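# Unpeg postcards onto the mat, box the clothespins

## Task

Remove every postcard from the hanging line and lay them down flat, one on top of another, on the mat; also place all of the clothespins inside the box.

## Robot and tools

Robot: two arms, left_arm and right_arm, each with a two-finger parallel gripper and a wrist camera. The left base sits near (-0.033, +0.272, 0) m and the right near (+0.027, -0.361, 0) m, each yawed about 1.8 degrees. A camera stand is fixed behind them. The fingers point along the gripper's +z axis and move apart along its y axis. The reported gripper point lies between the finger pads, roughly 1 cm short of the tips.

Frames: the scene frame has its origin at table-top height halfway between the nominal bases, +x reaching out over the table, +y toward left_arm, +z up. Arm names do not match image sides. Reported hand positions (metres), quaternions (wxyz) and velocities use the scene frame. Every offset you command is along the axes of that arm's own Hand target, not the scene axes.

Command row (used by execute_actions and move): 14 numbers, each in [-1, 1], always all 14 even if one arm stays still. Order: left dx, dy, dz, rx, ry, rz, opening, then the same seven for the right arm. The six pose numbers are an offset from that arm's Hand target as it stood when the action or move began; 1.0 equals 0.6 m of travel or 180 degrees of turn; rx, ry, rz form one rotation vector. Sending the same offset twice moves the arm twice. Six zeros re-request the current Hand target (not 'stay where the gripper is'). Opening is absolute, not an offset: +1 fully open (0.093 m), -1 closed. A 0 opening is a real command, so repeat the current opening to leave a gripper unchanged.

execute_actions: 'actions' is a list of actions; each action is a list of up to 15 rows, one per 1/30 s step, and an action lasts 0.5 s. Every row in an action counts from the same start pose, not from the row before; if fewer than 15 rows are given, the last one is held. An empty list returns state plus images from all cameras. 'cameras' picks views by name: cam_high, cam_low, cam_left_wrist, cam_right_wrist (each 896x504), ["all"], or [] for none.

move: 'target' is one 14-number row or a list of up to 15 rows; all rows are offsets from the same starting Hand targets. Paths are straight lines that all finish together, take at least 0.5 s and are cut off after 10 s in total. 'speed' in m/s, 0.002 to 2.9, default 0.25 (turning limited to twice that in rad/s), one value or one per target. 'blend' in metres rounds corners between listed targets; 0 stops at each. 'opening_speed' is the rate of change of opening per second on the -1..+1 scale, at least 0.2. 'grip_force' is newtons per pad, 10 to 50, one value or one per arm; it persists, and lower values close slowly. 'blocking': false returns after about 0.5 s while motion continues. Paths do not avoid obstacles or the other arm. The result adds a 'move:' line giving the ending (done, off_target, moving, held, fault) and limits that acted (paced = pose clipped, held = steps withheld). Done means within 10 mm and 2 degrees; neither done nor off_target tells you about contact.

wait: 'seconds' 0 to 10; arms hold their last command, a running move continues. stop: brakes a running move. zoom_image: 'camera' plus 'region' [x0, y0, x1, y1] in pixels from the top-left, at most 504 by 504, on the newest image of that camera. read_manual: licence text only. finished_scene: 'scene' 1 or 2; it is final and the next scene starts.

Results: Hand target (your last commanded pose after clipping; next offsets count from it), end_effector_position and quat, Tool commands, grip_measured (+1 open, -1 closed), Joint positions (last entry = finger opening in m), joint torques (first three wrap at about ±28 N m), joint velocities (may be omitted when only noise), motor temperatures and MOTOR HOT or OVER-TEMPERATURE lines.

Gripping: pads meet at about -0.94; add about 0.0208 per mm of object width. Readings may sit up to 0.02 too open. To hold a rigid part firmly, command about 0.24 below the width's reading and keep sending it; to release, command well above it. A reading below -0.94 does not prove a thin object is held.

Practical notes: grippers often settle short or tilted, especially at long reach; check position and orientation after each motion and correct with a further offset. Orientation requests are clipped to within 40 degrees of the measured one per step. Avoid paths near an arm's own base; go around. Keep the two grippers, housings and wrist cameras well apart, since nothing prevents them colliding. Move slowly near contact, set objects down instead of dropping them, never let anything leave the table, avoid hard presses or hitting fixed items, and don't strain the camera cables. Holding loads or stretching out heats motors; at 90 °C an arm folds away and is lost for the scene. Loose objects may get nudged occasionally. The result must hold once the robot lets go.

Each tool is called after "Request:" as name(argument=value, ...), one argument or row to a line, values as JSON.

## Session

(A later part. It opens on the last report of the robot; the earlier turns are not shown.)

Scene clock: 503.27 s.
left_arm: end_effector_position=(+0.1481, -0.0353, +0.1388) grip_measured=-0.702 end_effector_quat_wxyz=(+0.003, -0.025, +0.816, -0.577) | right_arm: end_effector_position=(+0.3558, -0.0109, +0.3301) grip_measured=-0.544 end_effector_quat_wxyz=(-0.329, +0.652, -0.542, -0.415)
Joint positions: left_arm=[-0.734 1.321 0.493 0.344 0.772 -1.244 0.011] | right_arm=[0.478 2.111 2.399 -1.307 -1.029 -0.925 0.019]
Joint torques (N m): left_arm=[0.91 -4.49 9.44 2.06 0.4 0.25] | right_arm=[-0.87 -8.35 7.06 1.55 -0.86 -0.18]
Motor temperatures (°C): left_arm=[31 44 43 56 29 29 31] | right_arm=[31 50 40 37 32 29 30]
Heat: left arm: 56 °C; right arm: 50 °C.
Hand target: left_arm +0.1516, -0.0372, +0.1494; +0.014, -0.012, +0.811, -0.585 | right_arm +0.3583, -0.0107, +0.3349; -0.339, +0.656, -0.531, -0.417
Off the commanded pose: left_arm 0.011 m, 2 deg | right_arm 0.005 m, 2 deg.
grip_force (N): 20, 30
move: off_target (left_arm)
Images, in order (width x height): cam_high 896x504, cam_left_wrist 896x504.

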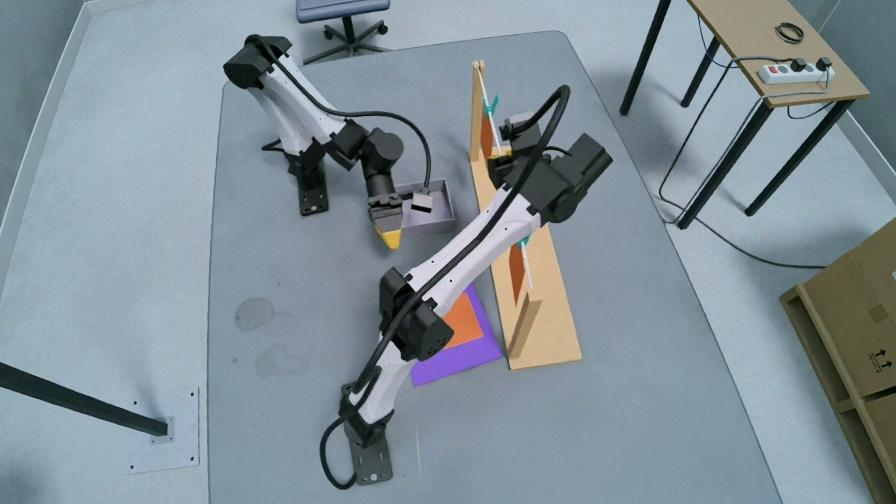

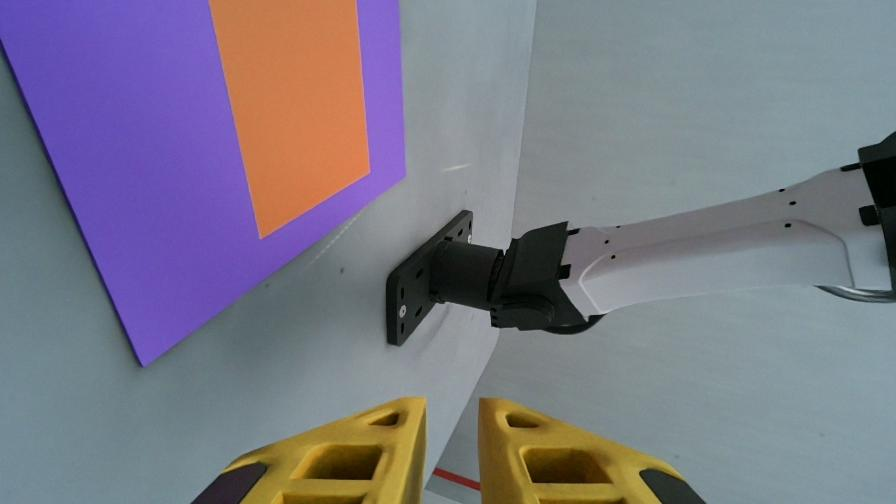

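Request:
move(
  target=[
    [0.0272,-0.0078,-0.245,0,0,0,-0.7,0,0,0,0,0,0,-0.1],
    [-0.1335,-0.0508,-0.5347,-0.1075,-0.2554,0.4305,-0.7,0,0,0,0,0,0,-0.1],
  ],
  blend=[0.04,0],
  speed=0.2,
  opening_speed=0.4,
  cameras=["cam_right_wrist","cam_high"],
)

Scene clock: 540.70 s.
left_arm: end_effector_position=(+0.2207, +0.2603, +0.2810) grip_measured=-0.702 end_effector_quat_wxyz=(+0.640, +0.280, +0.662, -0.271) | right_arm: end_effector_position=(+0.3558, -0.0109, +0.3302) grip_measured=-0.101 end_effector_quat_wxyz=(-0.330, +0.653, -0.542, -0.415)
Joint positions: left_arm=[0.641 0.884 0.614 -0.054 1.468 0.322 0.012] | right_arm=[0.478 2.111 2.399 -1.307 -1.029 -0.926 0.04]
Joint torques (N m): left_arm=[0.42 -1.61 7.08 1.76 0.35 -0.18] | right_arm=[-0.87 -8.35 7.06 1.55 -0.86 -0.18]
Heat: left arm: 53 °C; right arm: 51 °C.
Hand target: left_arm +0.2200, +0.2602, +0.2803; +0.653, +0.271, +0.654, -0.270 | right_arm +0.3583, -0.0107, +0.3349; -0.339, +0.656, -0.531, -0.417
Off the commanded pose: left_arm 0.001 m, 2 deg | right_arm 0.005 m, 2 deg.
grip_force (N): 20, 30
move: done; blend cut to 0 m at target 1
Images, in order (width x height): cam_high 896x504, cam_right_wrist 896x504.

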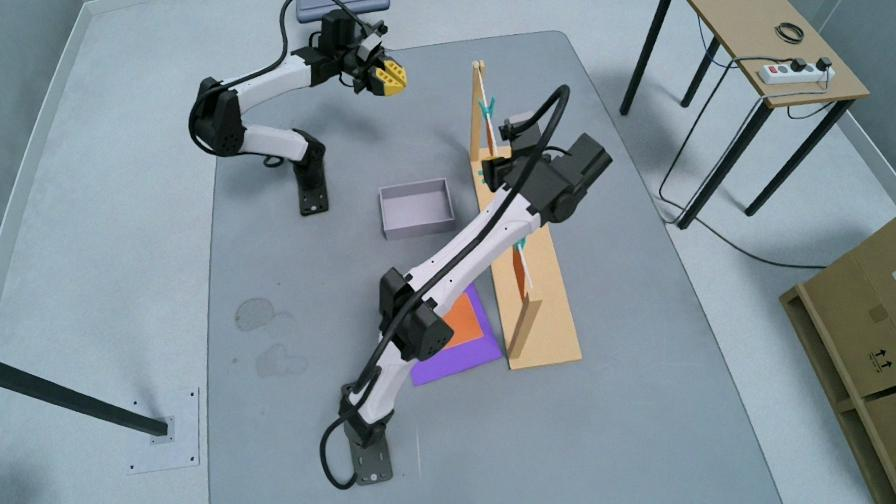

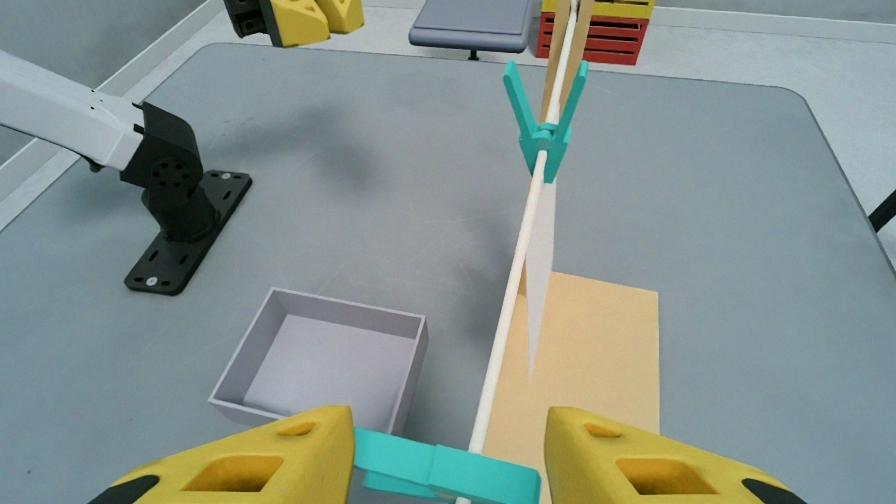

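Request:
move(
  target=[0,0,0,0,0,0,-0.7,0,0,0,0.0604,0,0.0282,0.0],
  speed=0.1,
  opening_speed=0.5,
  cameras=["cam_right_wrist"],
)

Scene clock: 554.30 s.
left_arm: end_effector_position=(+0.2207, +0.2603, +0.2811) grip_measured=-0.702 end_effector_quat_wxyz=(+0.640, +0.279, +0.662, -0.272) | right_arm: end_effector_position=(+0.3636, -0.0103, +0.3231) grip_measured=-0.001 end_effector_quat_wxyz=(-0.365, +0.592, -0.607, -0.385)
Joint positions: left_arm=[0.641 0.884 0.614 -0.054 1.468 0.321 0.012] | right_arm=[0.498 1.889 1.991 -0.88 -0.897 -0.617 0.045]
Joint torques (N m): left_arm=[0.55 -1.59 7.47 1.73 0.34 -0.14] | right_arm=[0.29 -10.78 4.86 2.24 -0.44 0.01]
Motor temperatures (°C): left_arm=[31 39 47 54 29 29 31] | right_arm=[31 51 40 37 32 29 30]
Heat: left arm: 54 °C; right arm: 51 °C.
Hand target: left_arm +0.2196, +0.2602, +0.2804; +0.642, +0.279, +0.662, -0.270 (not the last commanded pose) | right_arm +0.3584, -0.0107, +0.3348; -0.380, +0.596, -0.596, -0.379
Off the commanded pose: left_arm 0.001 m, 2 deg | right_arm 0.013 m, 2 deg.
grip_force (N): 20, 30
move: off_target (right_arm)
Images, in order (width x height): cam_right_wrist 896x504.

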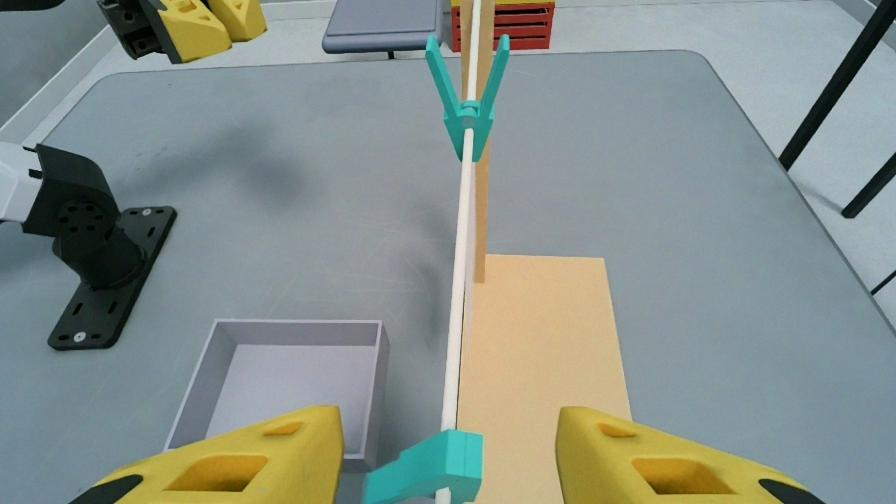

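Request:
zoom_image(
  camera="cam_right_wrist",
  region=[320, 400, 600, 504],
)

Request:
move(
  target=[0,0,0,0,0,0,-0.7,0.0042,0.013,-0.0198,0,0,0,0.0],
  speed=0.06,
  cameras=["cam_right_wrist","cam_low"],
)

Request:
zoom_image(
  camera="cam_low",
  region=[360, 0, 560, 120],
)

Scaled by 1.800.

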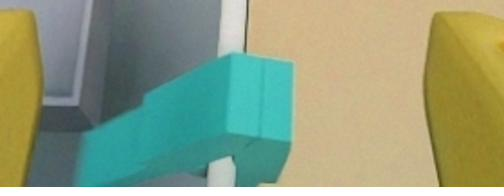

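Scene clock: 581.70 s.
left_arm: end_effector_position=(+0.2207, +0.2603, +0.2811) grip_measured=-0.702 end_effector_quat_wxyz=(+0.640, +0.279, +0.662, -0.272) | right_arm: end_effector_position=(+0.3540, -0.0176, +0.3284) grip_measured=-0.001 end_effector_quat_wxyz=(-0.367, +0.593, -0.606, -0.383)
Joint positions: left_arm=[0.641 0.884 0.614 -0.054 1.468 0.321 0.012] | right_arm=[0.495 1.839 1.945 -0.88 -0.897 -0.62 0.045]
Joint torques (N m): left_arm=[0.32 -1.43 7.35 1.71 0.35 -0.04] | right_arm=[-0.96 -10.18 4.86 2.09 -0.58 -0.16]
Heat: left arm: 53 °C; right arm: 51 °C.
Hand target: left_arm +0.2196, +0.2602, +0.2804; +0.642, +0.279, +0.662, -0.270 | right_arm +0.3506, -0.0226, +0.3377; -0.381, +0.596, -0.596, -0.379
Off the commanded pose: left_arm 0.001 m, 0 deg | right_arm 0.011 m, 2 deg.
grip_force (N): 20, 30
move: off_target (right_arm)
Images, in order (width x height): cam_low 896x504, cam_right_wrist 896x504.

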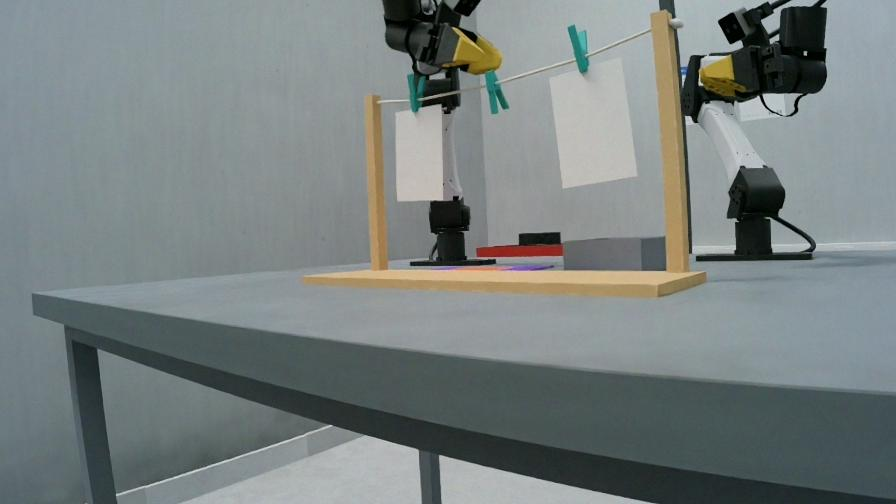

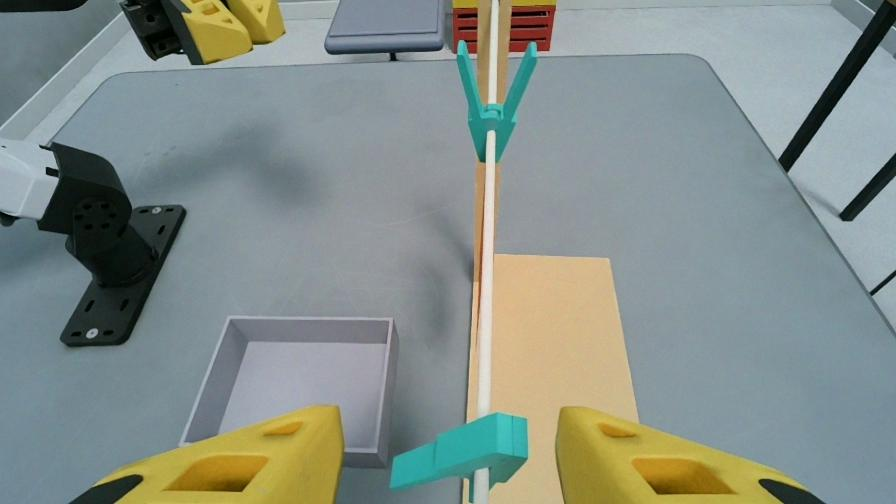

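Scaled by 2.520.

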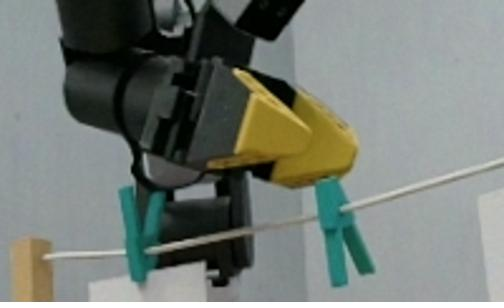

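Request:
move(
  target=[0,0,0,0,0,0,-0.7,-0.0453,0,-0.0212,0,0,0,0.0],
  speed=0.08,
  cameras=["cam_right_wrist","cam_left_wrist","cam_low"],
)

Request:
zoom_image(
  camera="cam_right_wrist",
  region=[340, 340, 600, 504],
)

Request:
zoom_image(
  camera="cam_low",
  region=[440, 30, 560, 130],
)

Scene clock: 617.70 s.
left_arm: end_effector_position=(+0.2207, +0.2603, +0.2811) grip_measured=-0.702 end_effector_quat_wxyz=(+0.640, +0.279, +0.662, -0.272) | right_arm: end_effector_position=(+0.3477, -0.0213, +0.3609) grip_measured=-0.001 end_effector_quat_wxyz=(-0.371, +0.593, -0.603, -0.382)
Joint positions: left_arm=[0.641 0.884 0.614 -0.054 1.468 0.321 0.012] | right_arm=[0.495 1.865 2.116 -1.016 -0.897 -0.62 0.045]
Joint torques (N m): left_arm=[0.66 -1.55 7.41 1.71 0.33 -0.09] | right_arm=[-1.02 -7.3 7.6 2 -0.57 -0.14]
Heat: left arm: 53 °C; right arm: 51 °C.
Hand target: left_arm +0.2196, +0.2602, +0.2804; +0.642, +0.279, +0.662, -0.270 | right_arm +0.3505, -0.0227, +0.3676; -0.380, +0.596, -0.596, -0.379
Off the commanded pose: left_arm 0.001 m, 0 deg | right_arm 0.007 m, 1 deg.
grip_force (N): 20, 30
move: done
Images, in order (width x height): cam_low 896x504, cam_left_wrist 896x504, cam_right_wrist 896x504.

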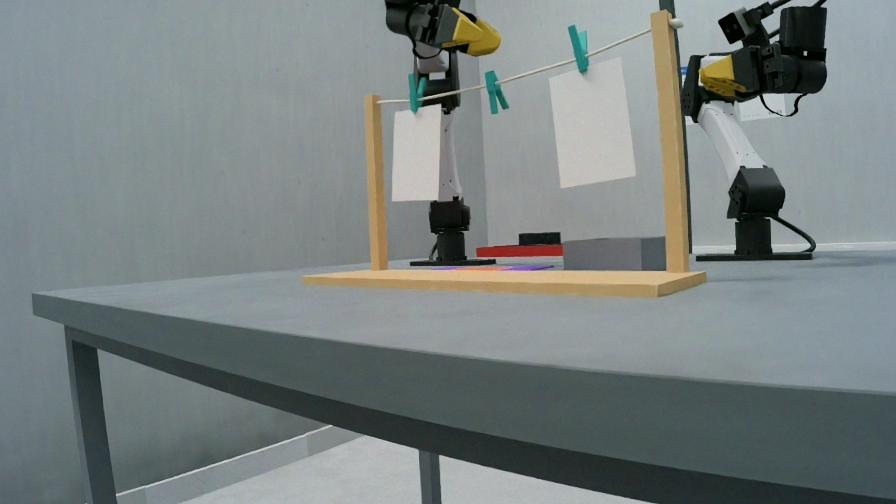

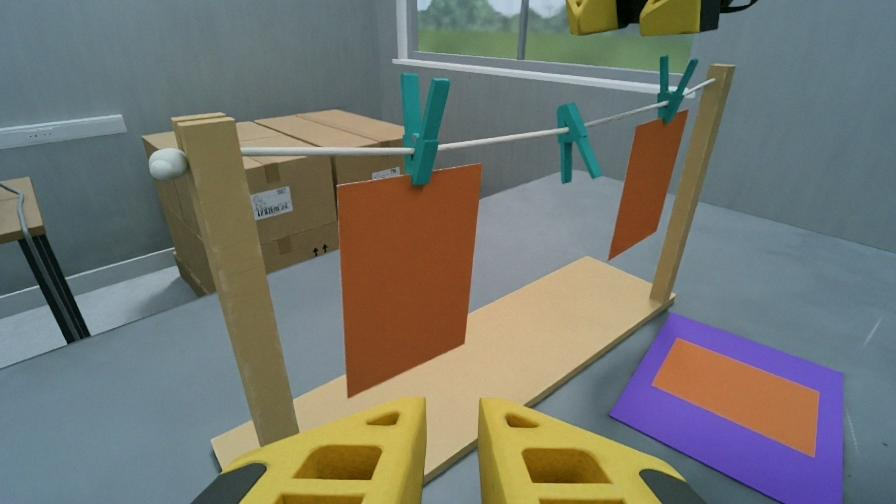

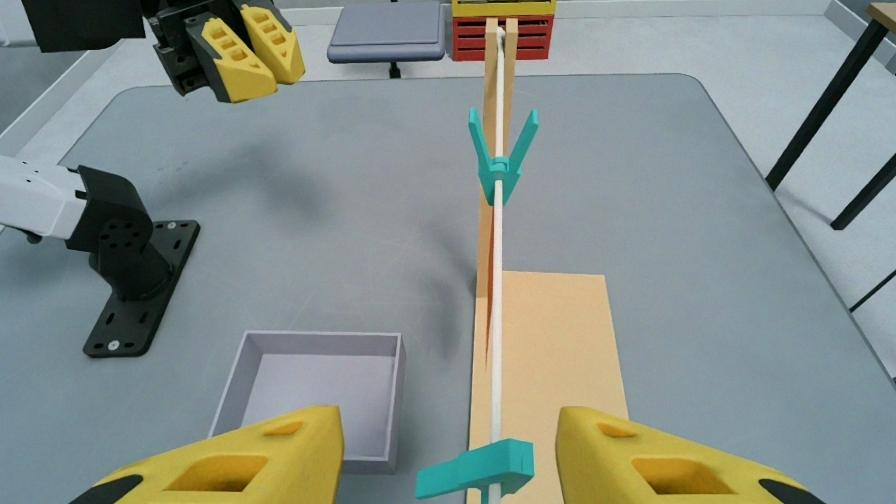

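Scaled by 1.938.

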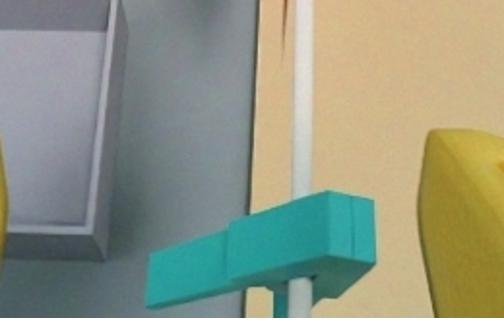

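Scaled by 4.200.

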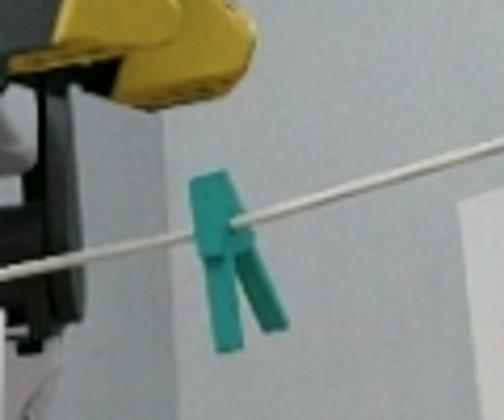

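Request:
move(
  target=[
    [0,0,0,0,0,0,-0.7,0,0,0,0,0,0,0.6],
    [0,0,0,0,0,0,-0.7,0.1312,-0.0158,0.0758,0.0133,0.128,0.0098,0.6],
  ],
  speed=0.08,
  cameras=["cam_right_wrist","cam_left_wrist"],
)

Request:
zoom_image(
  camera="cam_left_wrist",
  region=[500, 0, 740, 140],
)

Scene clock: 652.10 s.
left_arm: end_effector_position=(+0.2207, +0.2603, +0.2811) grip_measured=-0.702 end_effector_quat_wxyz=(+0.640, +0.279, +0.662, -0.272) | right_arm: end_effector_position=(+0.3595, -0.0171, +0.2735) grip_measured=+0.599 end_effector_quat_wxyz=(+0.255, -0.637, +0.683, +0.251)
Joint positions: left_arm=[0.641 0.884 0.614 -0.054 1.468 0.321 0.012] | right_arm=[0.582 2.047 2.282 -1.303 -0.557 -0.739 0.074]
Joint torques (N m): left_arm=[0.7 -1.5 7.23 1.68 0.32 -0.03] | right_arm=[0.29 -8.28 7.46 1.57 -0.37 -0.11]
Heat: left arm: 52 °C; right arm: 50 °C.
Hand target: left_arm +0.2196, +0.2602, +0.2804; +0.642, +0.279, +0.662, -0.270 | right_arm +0.3600, -0.0146, +0.2770; -0.260, +0.643, -0.677, -0.246
Off the commanded pose: left_arm 0.001 m, 0 deg | right_arm 0.004 m, 1 deg.
grip_force (N): 20, 30
move: done
Images, in order (width x height): cam_left_wrist 896x504, cam_right_wrist 896x504.

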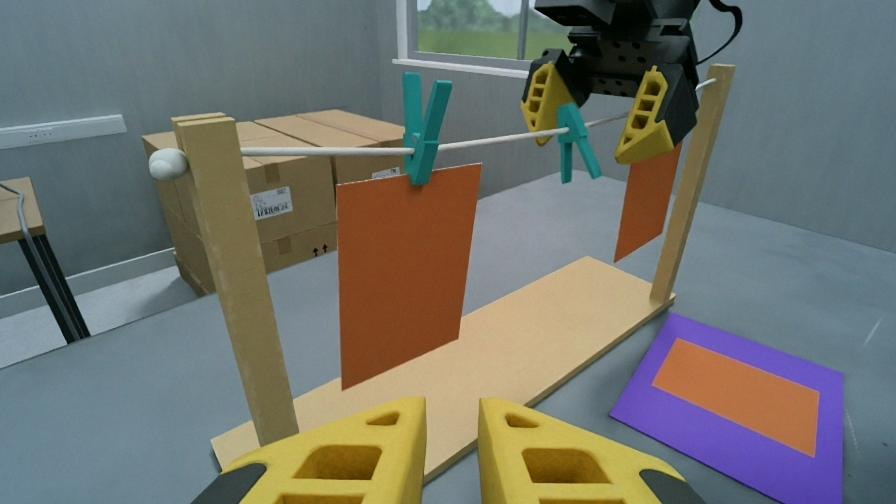

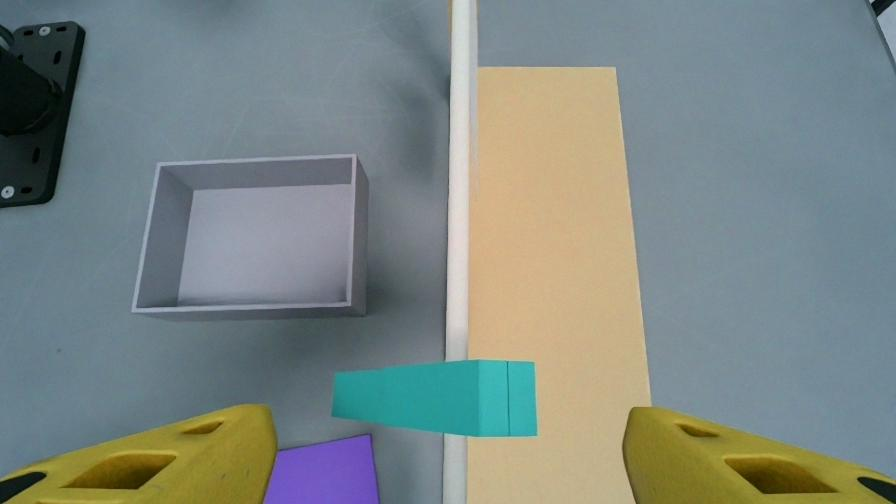

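Scaled by 2.100.

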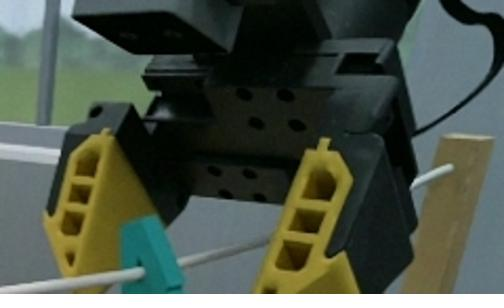

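Request:
move(
  target=[
    [0,0,0,0,0,0,-0.7,0,0,0.018,0,0,0,0.6],
    [0,0,0,0,0,0,-0.7,0,0,0.018,0,0,0,-0.15],
  ],
  speed=0.05,
  opening_speed=0.3,
  cameras=["cam_right_wrist","cam_left_wrist"],
)

Request:
zoom_image(
  camera="cam_left_wrist",
  region=[500, 60, 740, 200],
)

Scene clock: 675.07 s.
left_arm: end_effector_position=(+0.2207, +0.2603, +0.2811) grip_measured=-0.702 end_effector_quat_wxyz=(+0.640, +0.279, +0.662, -0.272) | right_arm: end_effector_position=(+0.3584, -0.0113, +0.2748) grip_measured=-0.149 end_effector_quat_wxyz=(-0.262, +0.642, -0.676, -0.248)
Joint positions: left_arm=[0.641 0.884 0.614 -0.054 1.468 0.321 0.012] | right_arm=[0.595 2.047 2.282 -1.285 -0.549 -0.74 0.038]
Joint torques (N m): left_arm=[0.73 -1.62 7.46 1.72 0.33 -0.06] | right_arm=[0.28 -8.21 4.78 1.88 -0.37 0.05]
Heat: left arm: 51 °C; right arm: 48 °C.
Hand target: left_arm +0.2196, +0.2602, +0.2804; +0.642, +0.279, +0.662, -0.270 | right_arm +0.3605, -0.0075, +0.2689; -0.260, +0.643, -0.677, -0.246
Off the commanded pose: left_arm 0.001 m, 0 deg | right_arm 0.007 m, 0 deg.
grip_force (N): 20, 30
move: done
Images, in order (width x height): cam_left_wrist 896x504, cam_right_wrist 896x504.

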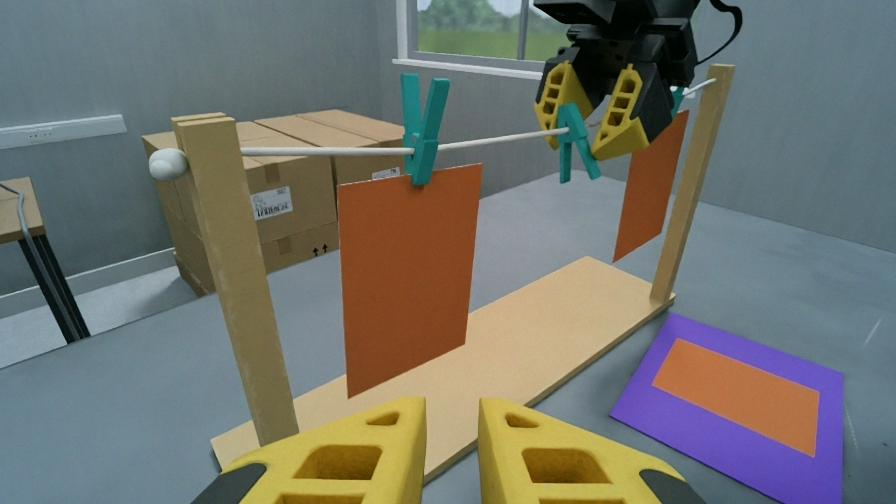

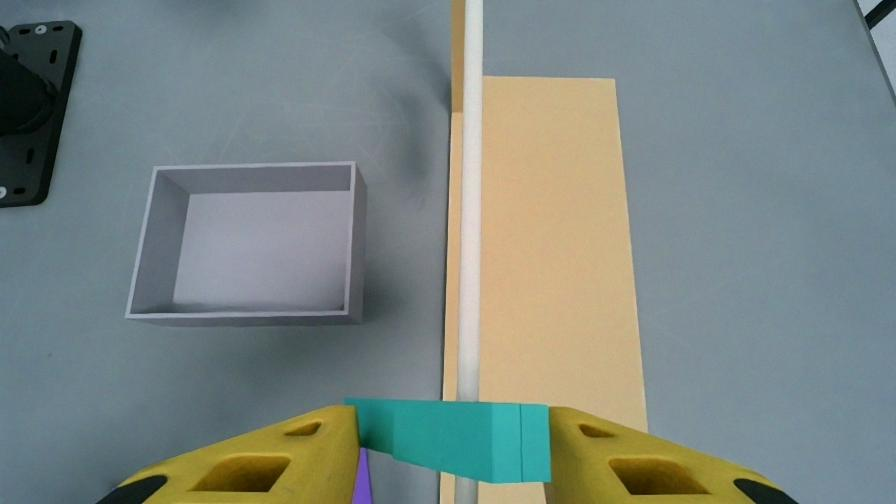

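Scaled by 2.100.

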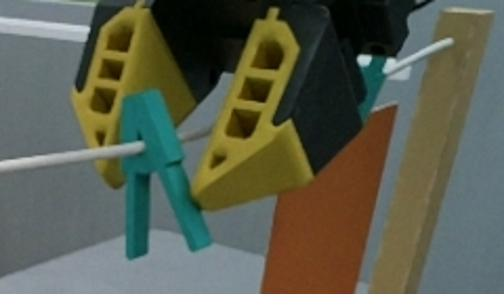

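Request:
move(
  target=[
    [0,0,0,0,0,0,-0.7,0,0,0,0,0,0,0.3],
    [0,0,0,0,0,0,-0.7,0.011,0,0.013,0,0,0,0.3],
    [0,0,0,0,0,0,-0.7,0.011,0,0.013,0,0,0,-0.3],
  ],
  speed=0.05,
  opening_speed=0.3,
  cameras=["cam_right_wrist","cam_left_wrist"],
)

Request:
zoom_image(
  camera="cam_left_wrist",
  region=[500, 60, 740, 200],
)

Scene clock: 690.57 s.
left_arm: end_effector_position=(+0.2207, +0.2603, +0.2811) grip_measured=-0.702 end_effector_quat_wxyz=(+0.640, +0.279, +0.662, -0.272) | right_arm: end_effector_position=(+0.3627, -0.0083, +0.2560) grip_measured=-0.297 end_effector_quat_wxyz=(+0.255, -0.642, +0.679, +0.249)
Joint positions: left_arm=[0.641 0.884 0.614 -0.054 1.468 0.321 0.012] | right_arm=[0.595 2.047 2.207 -1.225 -0.549 -0.74 0.031]
Joint torques (N m): left_arm=[0.4 -1.43 7.21 1.67 0.34 -0.02] | right_arm=[0.32 -10.25 4.46 1.8 -0.38 0.05]
Heat: left arm: 51 °C; right arm: 49 °C.
Hand target: left_arm +0.2196, +0.2602, +0.2804; +0.642, +0.279, +0.662, -0.270 | right_arm +0.3605, -0.0072, +0.2587; -0.260, +0.643, -0.677, -0.246
Off the commanded pose: left_arm 0.001 m, 0 deg | right_arm 0.004 m, 1 deg.
grip_force (N): 20, 30
move: done
Images, in order (width x height): cam_left_wrist 896x504, cam_right_wrist 896x504.

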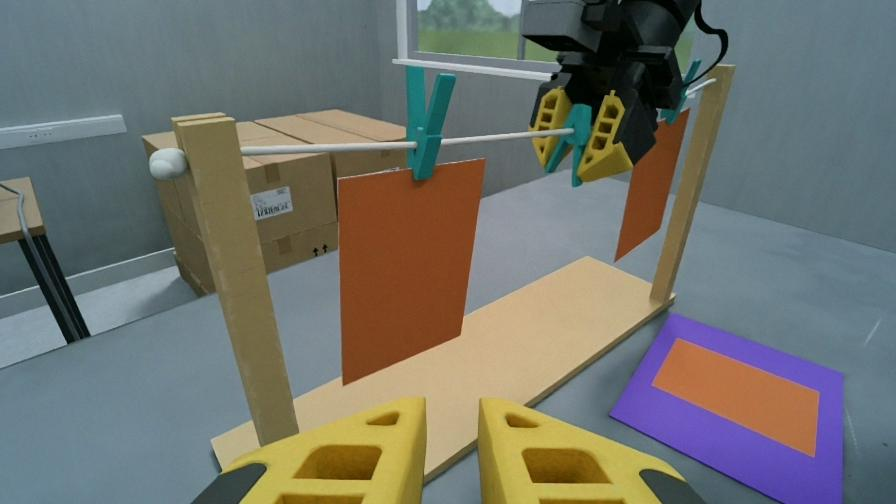

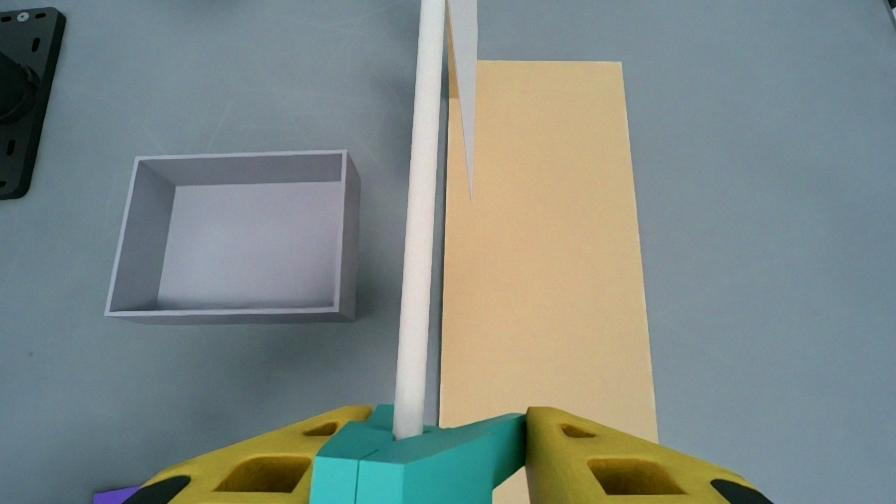

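Scaled by 2.100.

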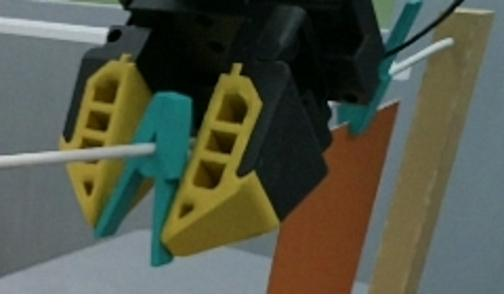

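Request:
move(
  target=[
    [0,0,0,0,0,0,-0.7,0,0,0,0,0,0,0.2],
    [0,0,0,0,0,0,-0.7,-0.0033,0.015,-0.0037,0,0,0,0.2],
    [0,0,0,0,0,0,-0.7,-0.0033,0.015,-0.0037,0,0,0,-0.3],
  ],
  speed=0.05,
  opening_speed=0.3,
  cameras=["cam_right_wrist","cam_left_wrist"],
)

Request:
zoom_image(
  camera="cam_left_wrist",
  region=[500, 60, 740, 200],
)

Scene clock: 710.13 s.
left_arm: end_effector_position=(+0.2207, +0.2603, +0.2811) grip_measured=-0.702 end_effector_quat_wxyz=(+0.640, +0.279, +0.662, -0.272) | right_arm: end_effector_position=(+0.3562, -0.0058, +0.2534) grip_measured=-0.297 end_effector_quat_wxyz=(+0.251, -0.642, +0.680, +0.249)
Joint positions: left_arm=[0.641 0.884 0.614 -0.054 1.468 0.321 0.012] | right_arm=[0.61 2.029 2.171 -1.208 -0.541 -0.726 0.031]
Joint torques (N m): left_arm=[0.25 -1.4 7.53 1.75 0.36 -0.05] | right_arm=[0.32 -11.29 4.38 1.76 -0.38 0.06]
Heat: left arm: 51 °C; right arm: 51 °C.
Hand target: left_arm +0.2196, +0.2602, +0.2804; +0.642, +0.279, +0.662, -0.270 | right_arm +0.3516, -0.0067, +0.2617; -0.260, +0.643, -0.677, -0.246
Off the commanded pose: left_arm 0.001 m, 0 deg | right_arm 0.010 m, 1 deg.
grip_force (N): 20, 30
move: done
Images, in order (width x height): cam_left_wrist 896x504, cam_right_wrist 896x504.

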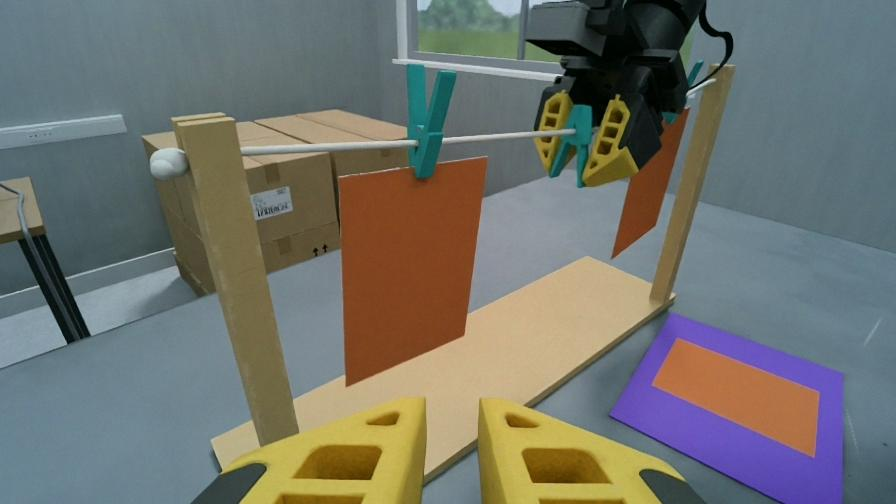

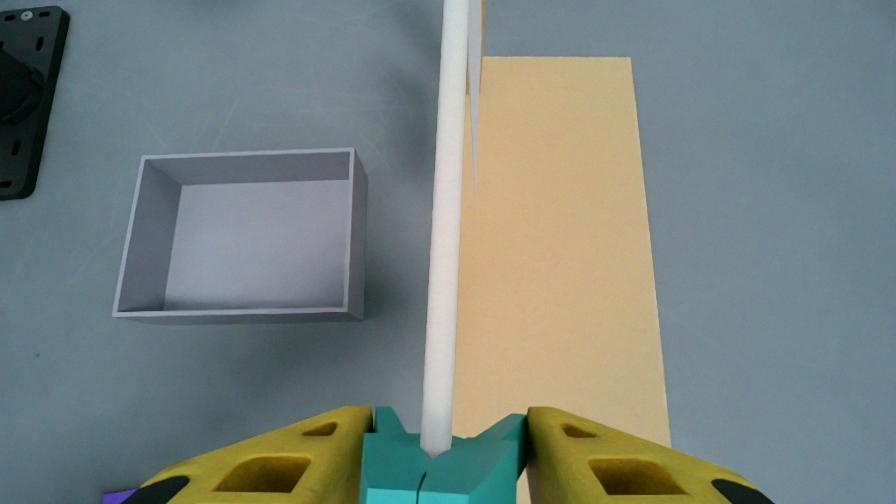

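Scaled by 2.100.

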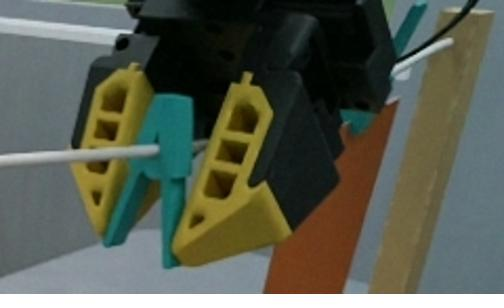

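Request:
move(
  target=[
    [0,0,0,0,0,0,-0.7,0,0,0,0,0,0,0.4],
    [0,0,0,0,0,0,-0.7,-0.0985,-0.0013,-0.1467,-0.0133,-0.128,-0.0098,0.4],
    [0,0,0,0,0,0,-0.2,-0.0125,-0.0108,-0.325,-0.0133,-0.128,-0.0098,0.4],
    [0.0158,-0.2317,0.311,-0.139,-0.01,0,-0.2,-0.0125,-0.0108,-0.325,-0.0133,-0.128,-0.0098,0.4],
  ],
  speed=[0.1,0.1,0.15,0.2],
  blend=[0,0.03,0,0],
  cameras=["cam_right_wrist","cam_left_wrist","cam_low"],
)

Request:
zoom_image(
  camera="cam_low",
  region=[440, 30, 560, 130],
)

Scene clock: 751.43 s.
left_arm: end_effector_position=(+0.2480, +0.0335, +0.2497) grip_measured=-0.202 end_effector_quat_wxyz=(+0.685, +0.137, +0.705, -0.120) | right_arm: end_effector_position=(+0.3531, -0.1328, +0.4074) grip_measured=+0.399 end_effector_quat_wxyz=(-0.392, +0.582, -0.608, -0.371)
Joint positions: left_arm=[-0.995 1.14 0.513 0.587 -0.598 -0.003 0.036] | right_arm=[0.199 1.926 2.48 -1.579 -1.061 -0.968 0.064]
Joint torques (N m): left_arm=[0.14 -2.35 10.7 2.42 0.04 0.1] | right_arm=[-0.34 -6.67 5.33 1.46 -0.92 -0.16]
Motor temperatures (°C): left_arm=[31 34 48 51 29 29 30] | right_arm=[31 55 38 38 31 29 30]
Heat: left arm: 51 °C; right arm: 55 °C.
Hand target: left_arm +0.2502, +0.0299, +0.2650; +0.697, +0.129, +0.694, -0.124 | right_arm +0.3514, -0.1316, +0.4118; -0.380, +0.596, -0.596, -0.379
Off the commanded pose: left_arm 0.016 m, 2 deg | right_arm 0.005 m, 3 deg.
joint sent to its limit (right arm) — joint 4 (wrist pitch), lower limit. The joint targets still meet the commanded pose.
grip_force (N): 20, 30
move: off_target (left_arm, right_arm)
Images, in order (width x height): cam_low 896x504, cam_left_wrist 896x504, cam_right_wrist 896x504.

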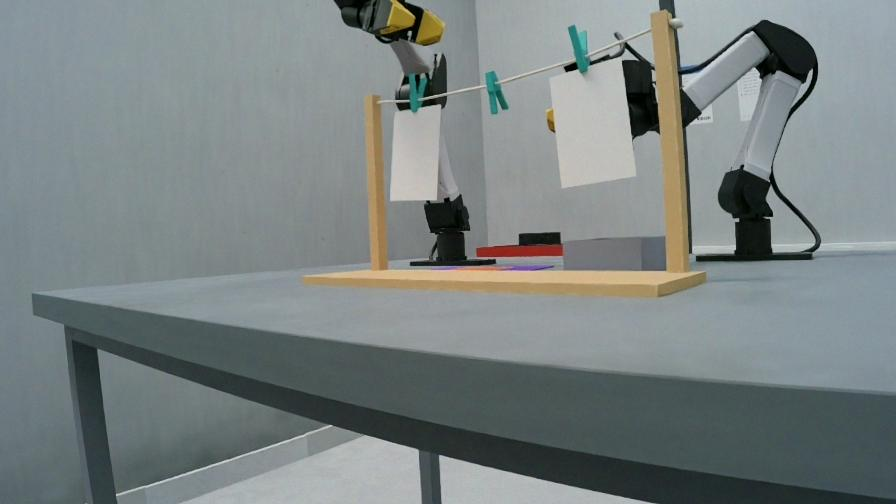

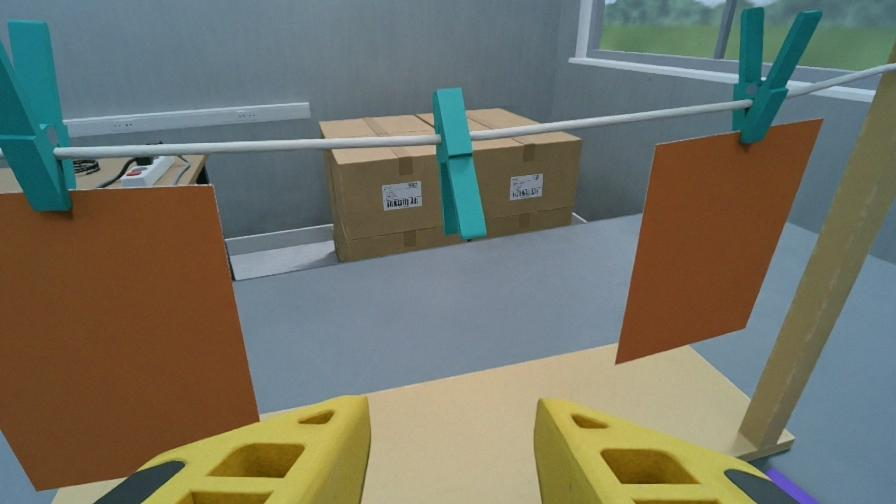

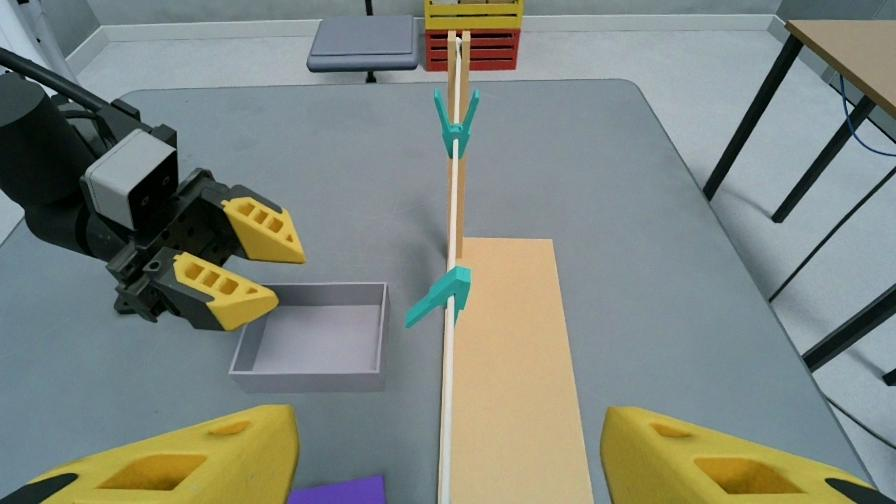

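Scaled by 4.200.

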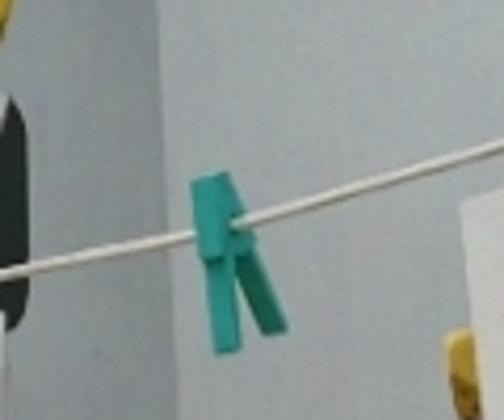

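Request:
move(
  target=[0.0247,-0.0453,0.0078,0.0396,-0.1483,-0.48,1,0,0,0,0,0,0,0.4],
  speed=0.2,
  cameras=["cam_right_wrist","cam_left_wrist"],
)

Scene clock: 789.90 s.
left_arm: end_effector_position=(+0.2467, +0.0017, +0.2294) grip_measured=+1.000 end_effector_quat_wxyz=(+0.527, -0.364, +0.522, -0.563) | right_arm: end_effector_position=(+0.3531, -0.1328, +0.4074) grip_measured=+0.399 end_effector_quat_wxyz=(-0.392, +0.582, -0.608, -0.371)
Joint positions: left_arm=[-1.138 1.65 0.487 1.463 -0.875 -1.193 0.093] | right_arm=[0.199 1.926 2.48 -1.579 -1.061 -0.968 0.064]
Joint torques (N m): left_arm=[-0.32 -4.36 7.75 2.84 0.26 -0.39] | right_arm=[-0.34 -6.65 5.33 1.45 -0.92 -0.16]
Heat: left arm: 52 °C; right arm: 51 °C.
Hand target: left_arm +0.2450, +0.0029, +0.2500; +0.544, -0.367, +0.423, -0.626 | right_arm +0.3514, -0.1316, +0.4118; -0.380, +0.596, -0.596, -0.379
Off the commanded pose: left_arm 0.021 m, 14 deg | right_arm 0.005 m, 3 deg.
joint sent to its limit (left arm) — joint 4 (wrist pitch), upper limit. The joint targets are off in orientation, not in position.
joint sent to its limit (right arm) — joint 4 (wrist pitch), lower limit. The joint targets still meet the commanded pose.
grip_force (N): 20, 30
move: off_target (left_arm, right_arm)
Images, in order (width x height): cam_left_wrist 896x504, cam_right_wrist 896x504.

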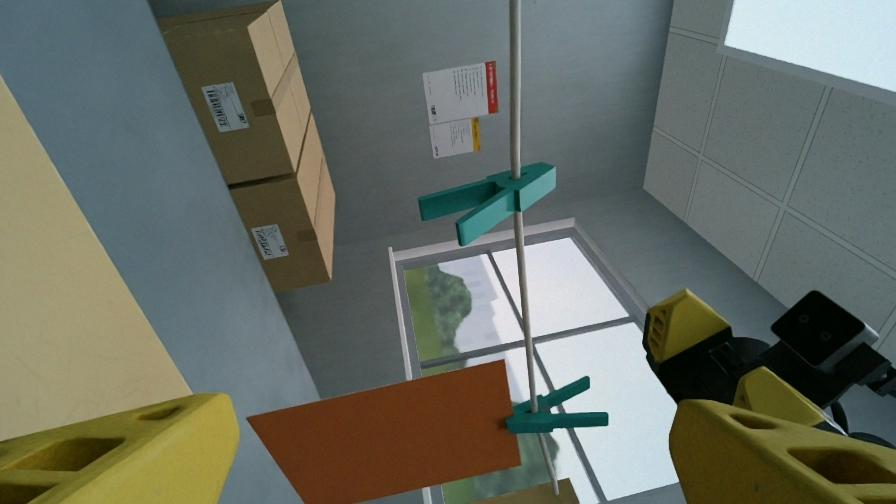

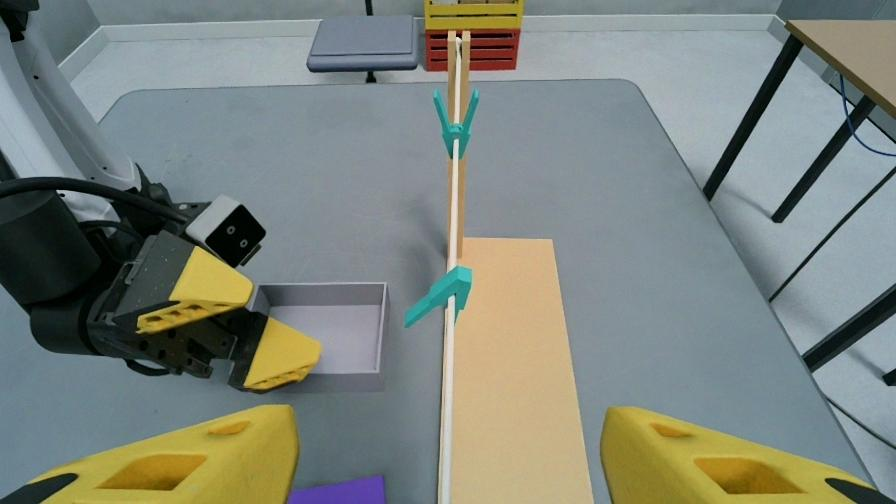

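Request:
move(
  target=[-0.001,-0.0288,0.084,0,0,0,1,0,0,0,0,0,0,0.4],
  speed=0.1,
  cameras=["cam_right_wrist","cam_left_wrist"],
)

Scene clock: 808.77 s.
left_arm: end_effector_position=(+0.2860, -0.0048, +0.2631) grip_measured=+1.000 end_effector_quat_wxyz=(+0.540, -0.367, +0.480, -0.586) | right_arm: end_effector_position=(+0.3531, -0.1328, +0.4074) grip_measured=+0.399 end_effector_quat_wxyz=(-0.392, +0.582, -0.608, -0.371)
Joint positions: left_arm=[-1.032 1.711 0.642 1.463 -0.787 -1.193 0.093] | right_arm=[0.199 1.926 2.48 -1.579 -1.061 -0.968 0.064]
Joint torques (N m): left_arm=[0.39 -5.11 8.44 2.75 0.39 0.02] | right_arm=[-0.34 -6.65 5.33 1.45 -0.92 -0.16]
Motor temperatures (°C): left_arm=[31 36 51 54 29 29 30] | right_arm=[31 50 38 37 32 29 30]
Heat: left arm: 54 °C; right arm: 50 °C.
Hand target: left_arm +0.2850, -0.0022, +0.2850; +0.544, -0.367, +0.422, -0.626 | right_arm +0.3514, -0.1316, +0.4118; -0.380, +0.596, -0.596, -0.379
Off the commanded pose: left_arm 0.022 m, 8 deg | right_arm 0.005 m, 3 deg.
joint sent to its limit (left arm) — joint 4 (wrist pitch), upper limit. The joint targets still meet the commanded pose.
joint sent to its limit (right arm) — joint 4 (wrist pitch), lower limit. The joint targets still meet the commanded pose.
grip_force (N): 20, 30
move: off_target (left_arm, right_arm)
Images, in order (width x height): cam_left_wrist 896x504, cam_right_wrist 896x504.

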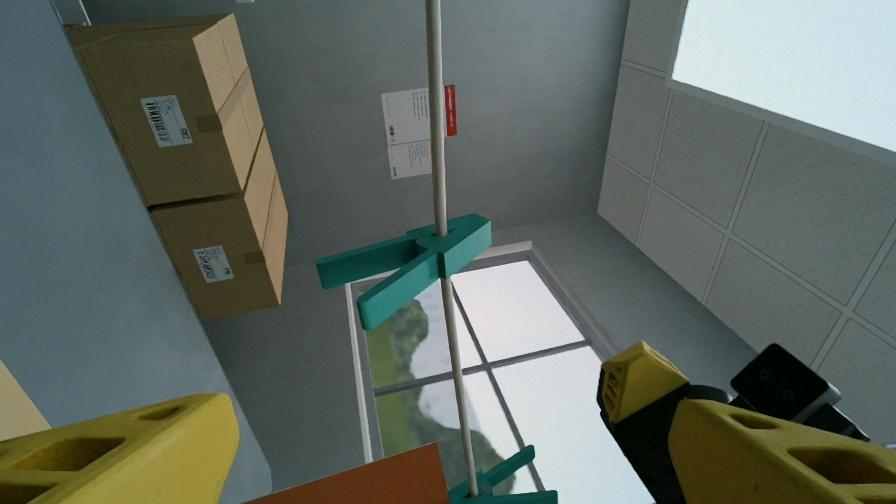

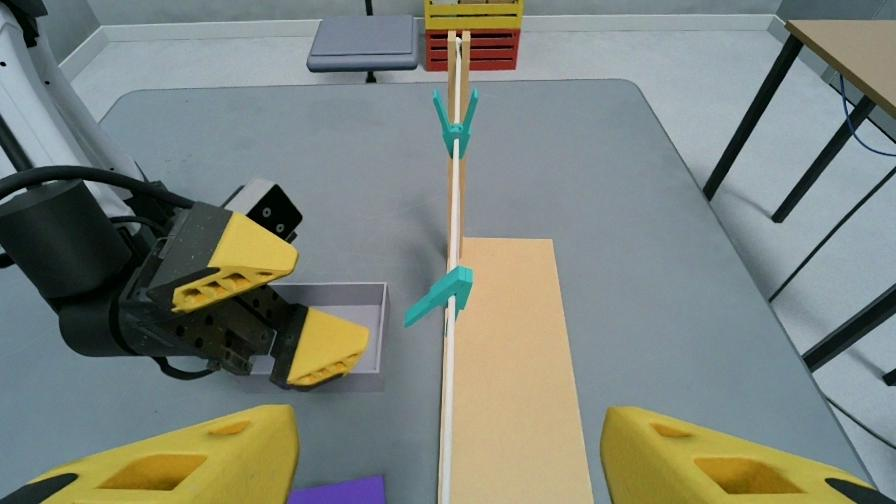

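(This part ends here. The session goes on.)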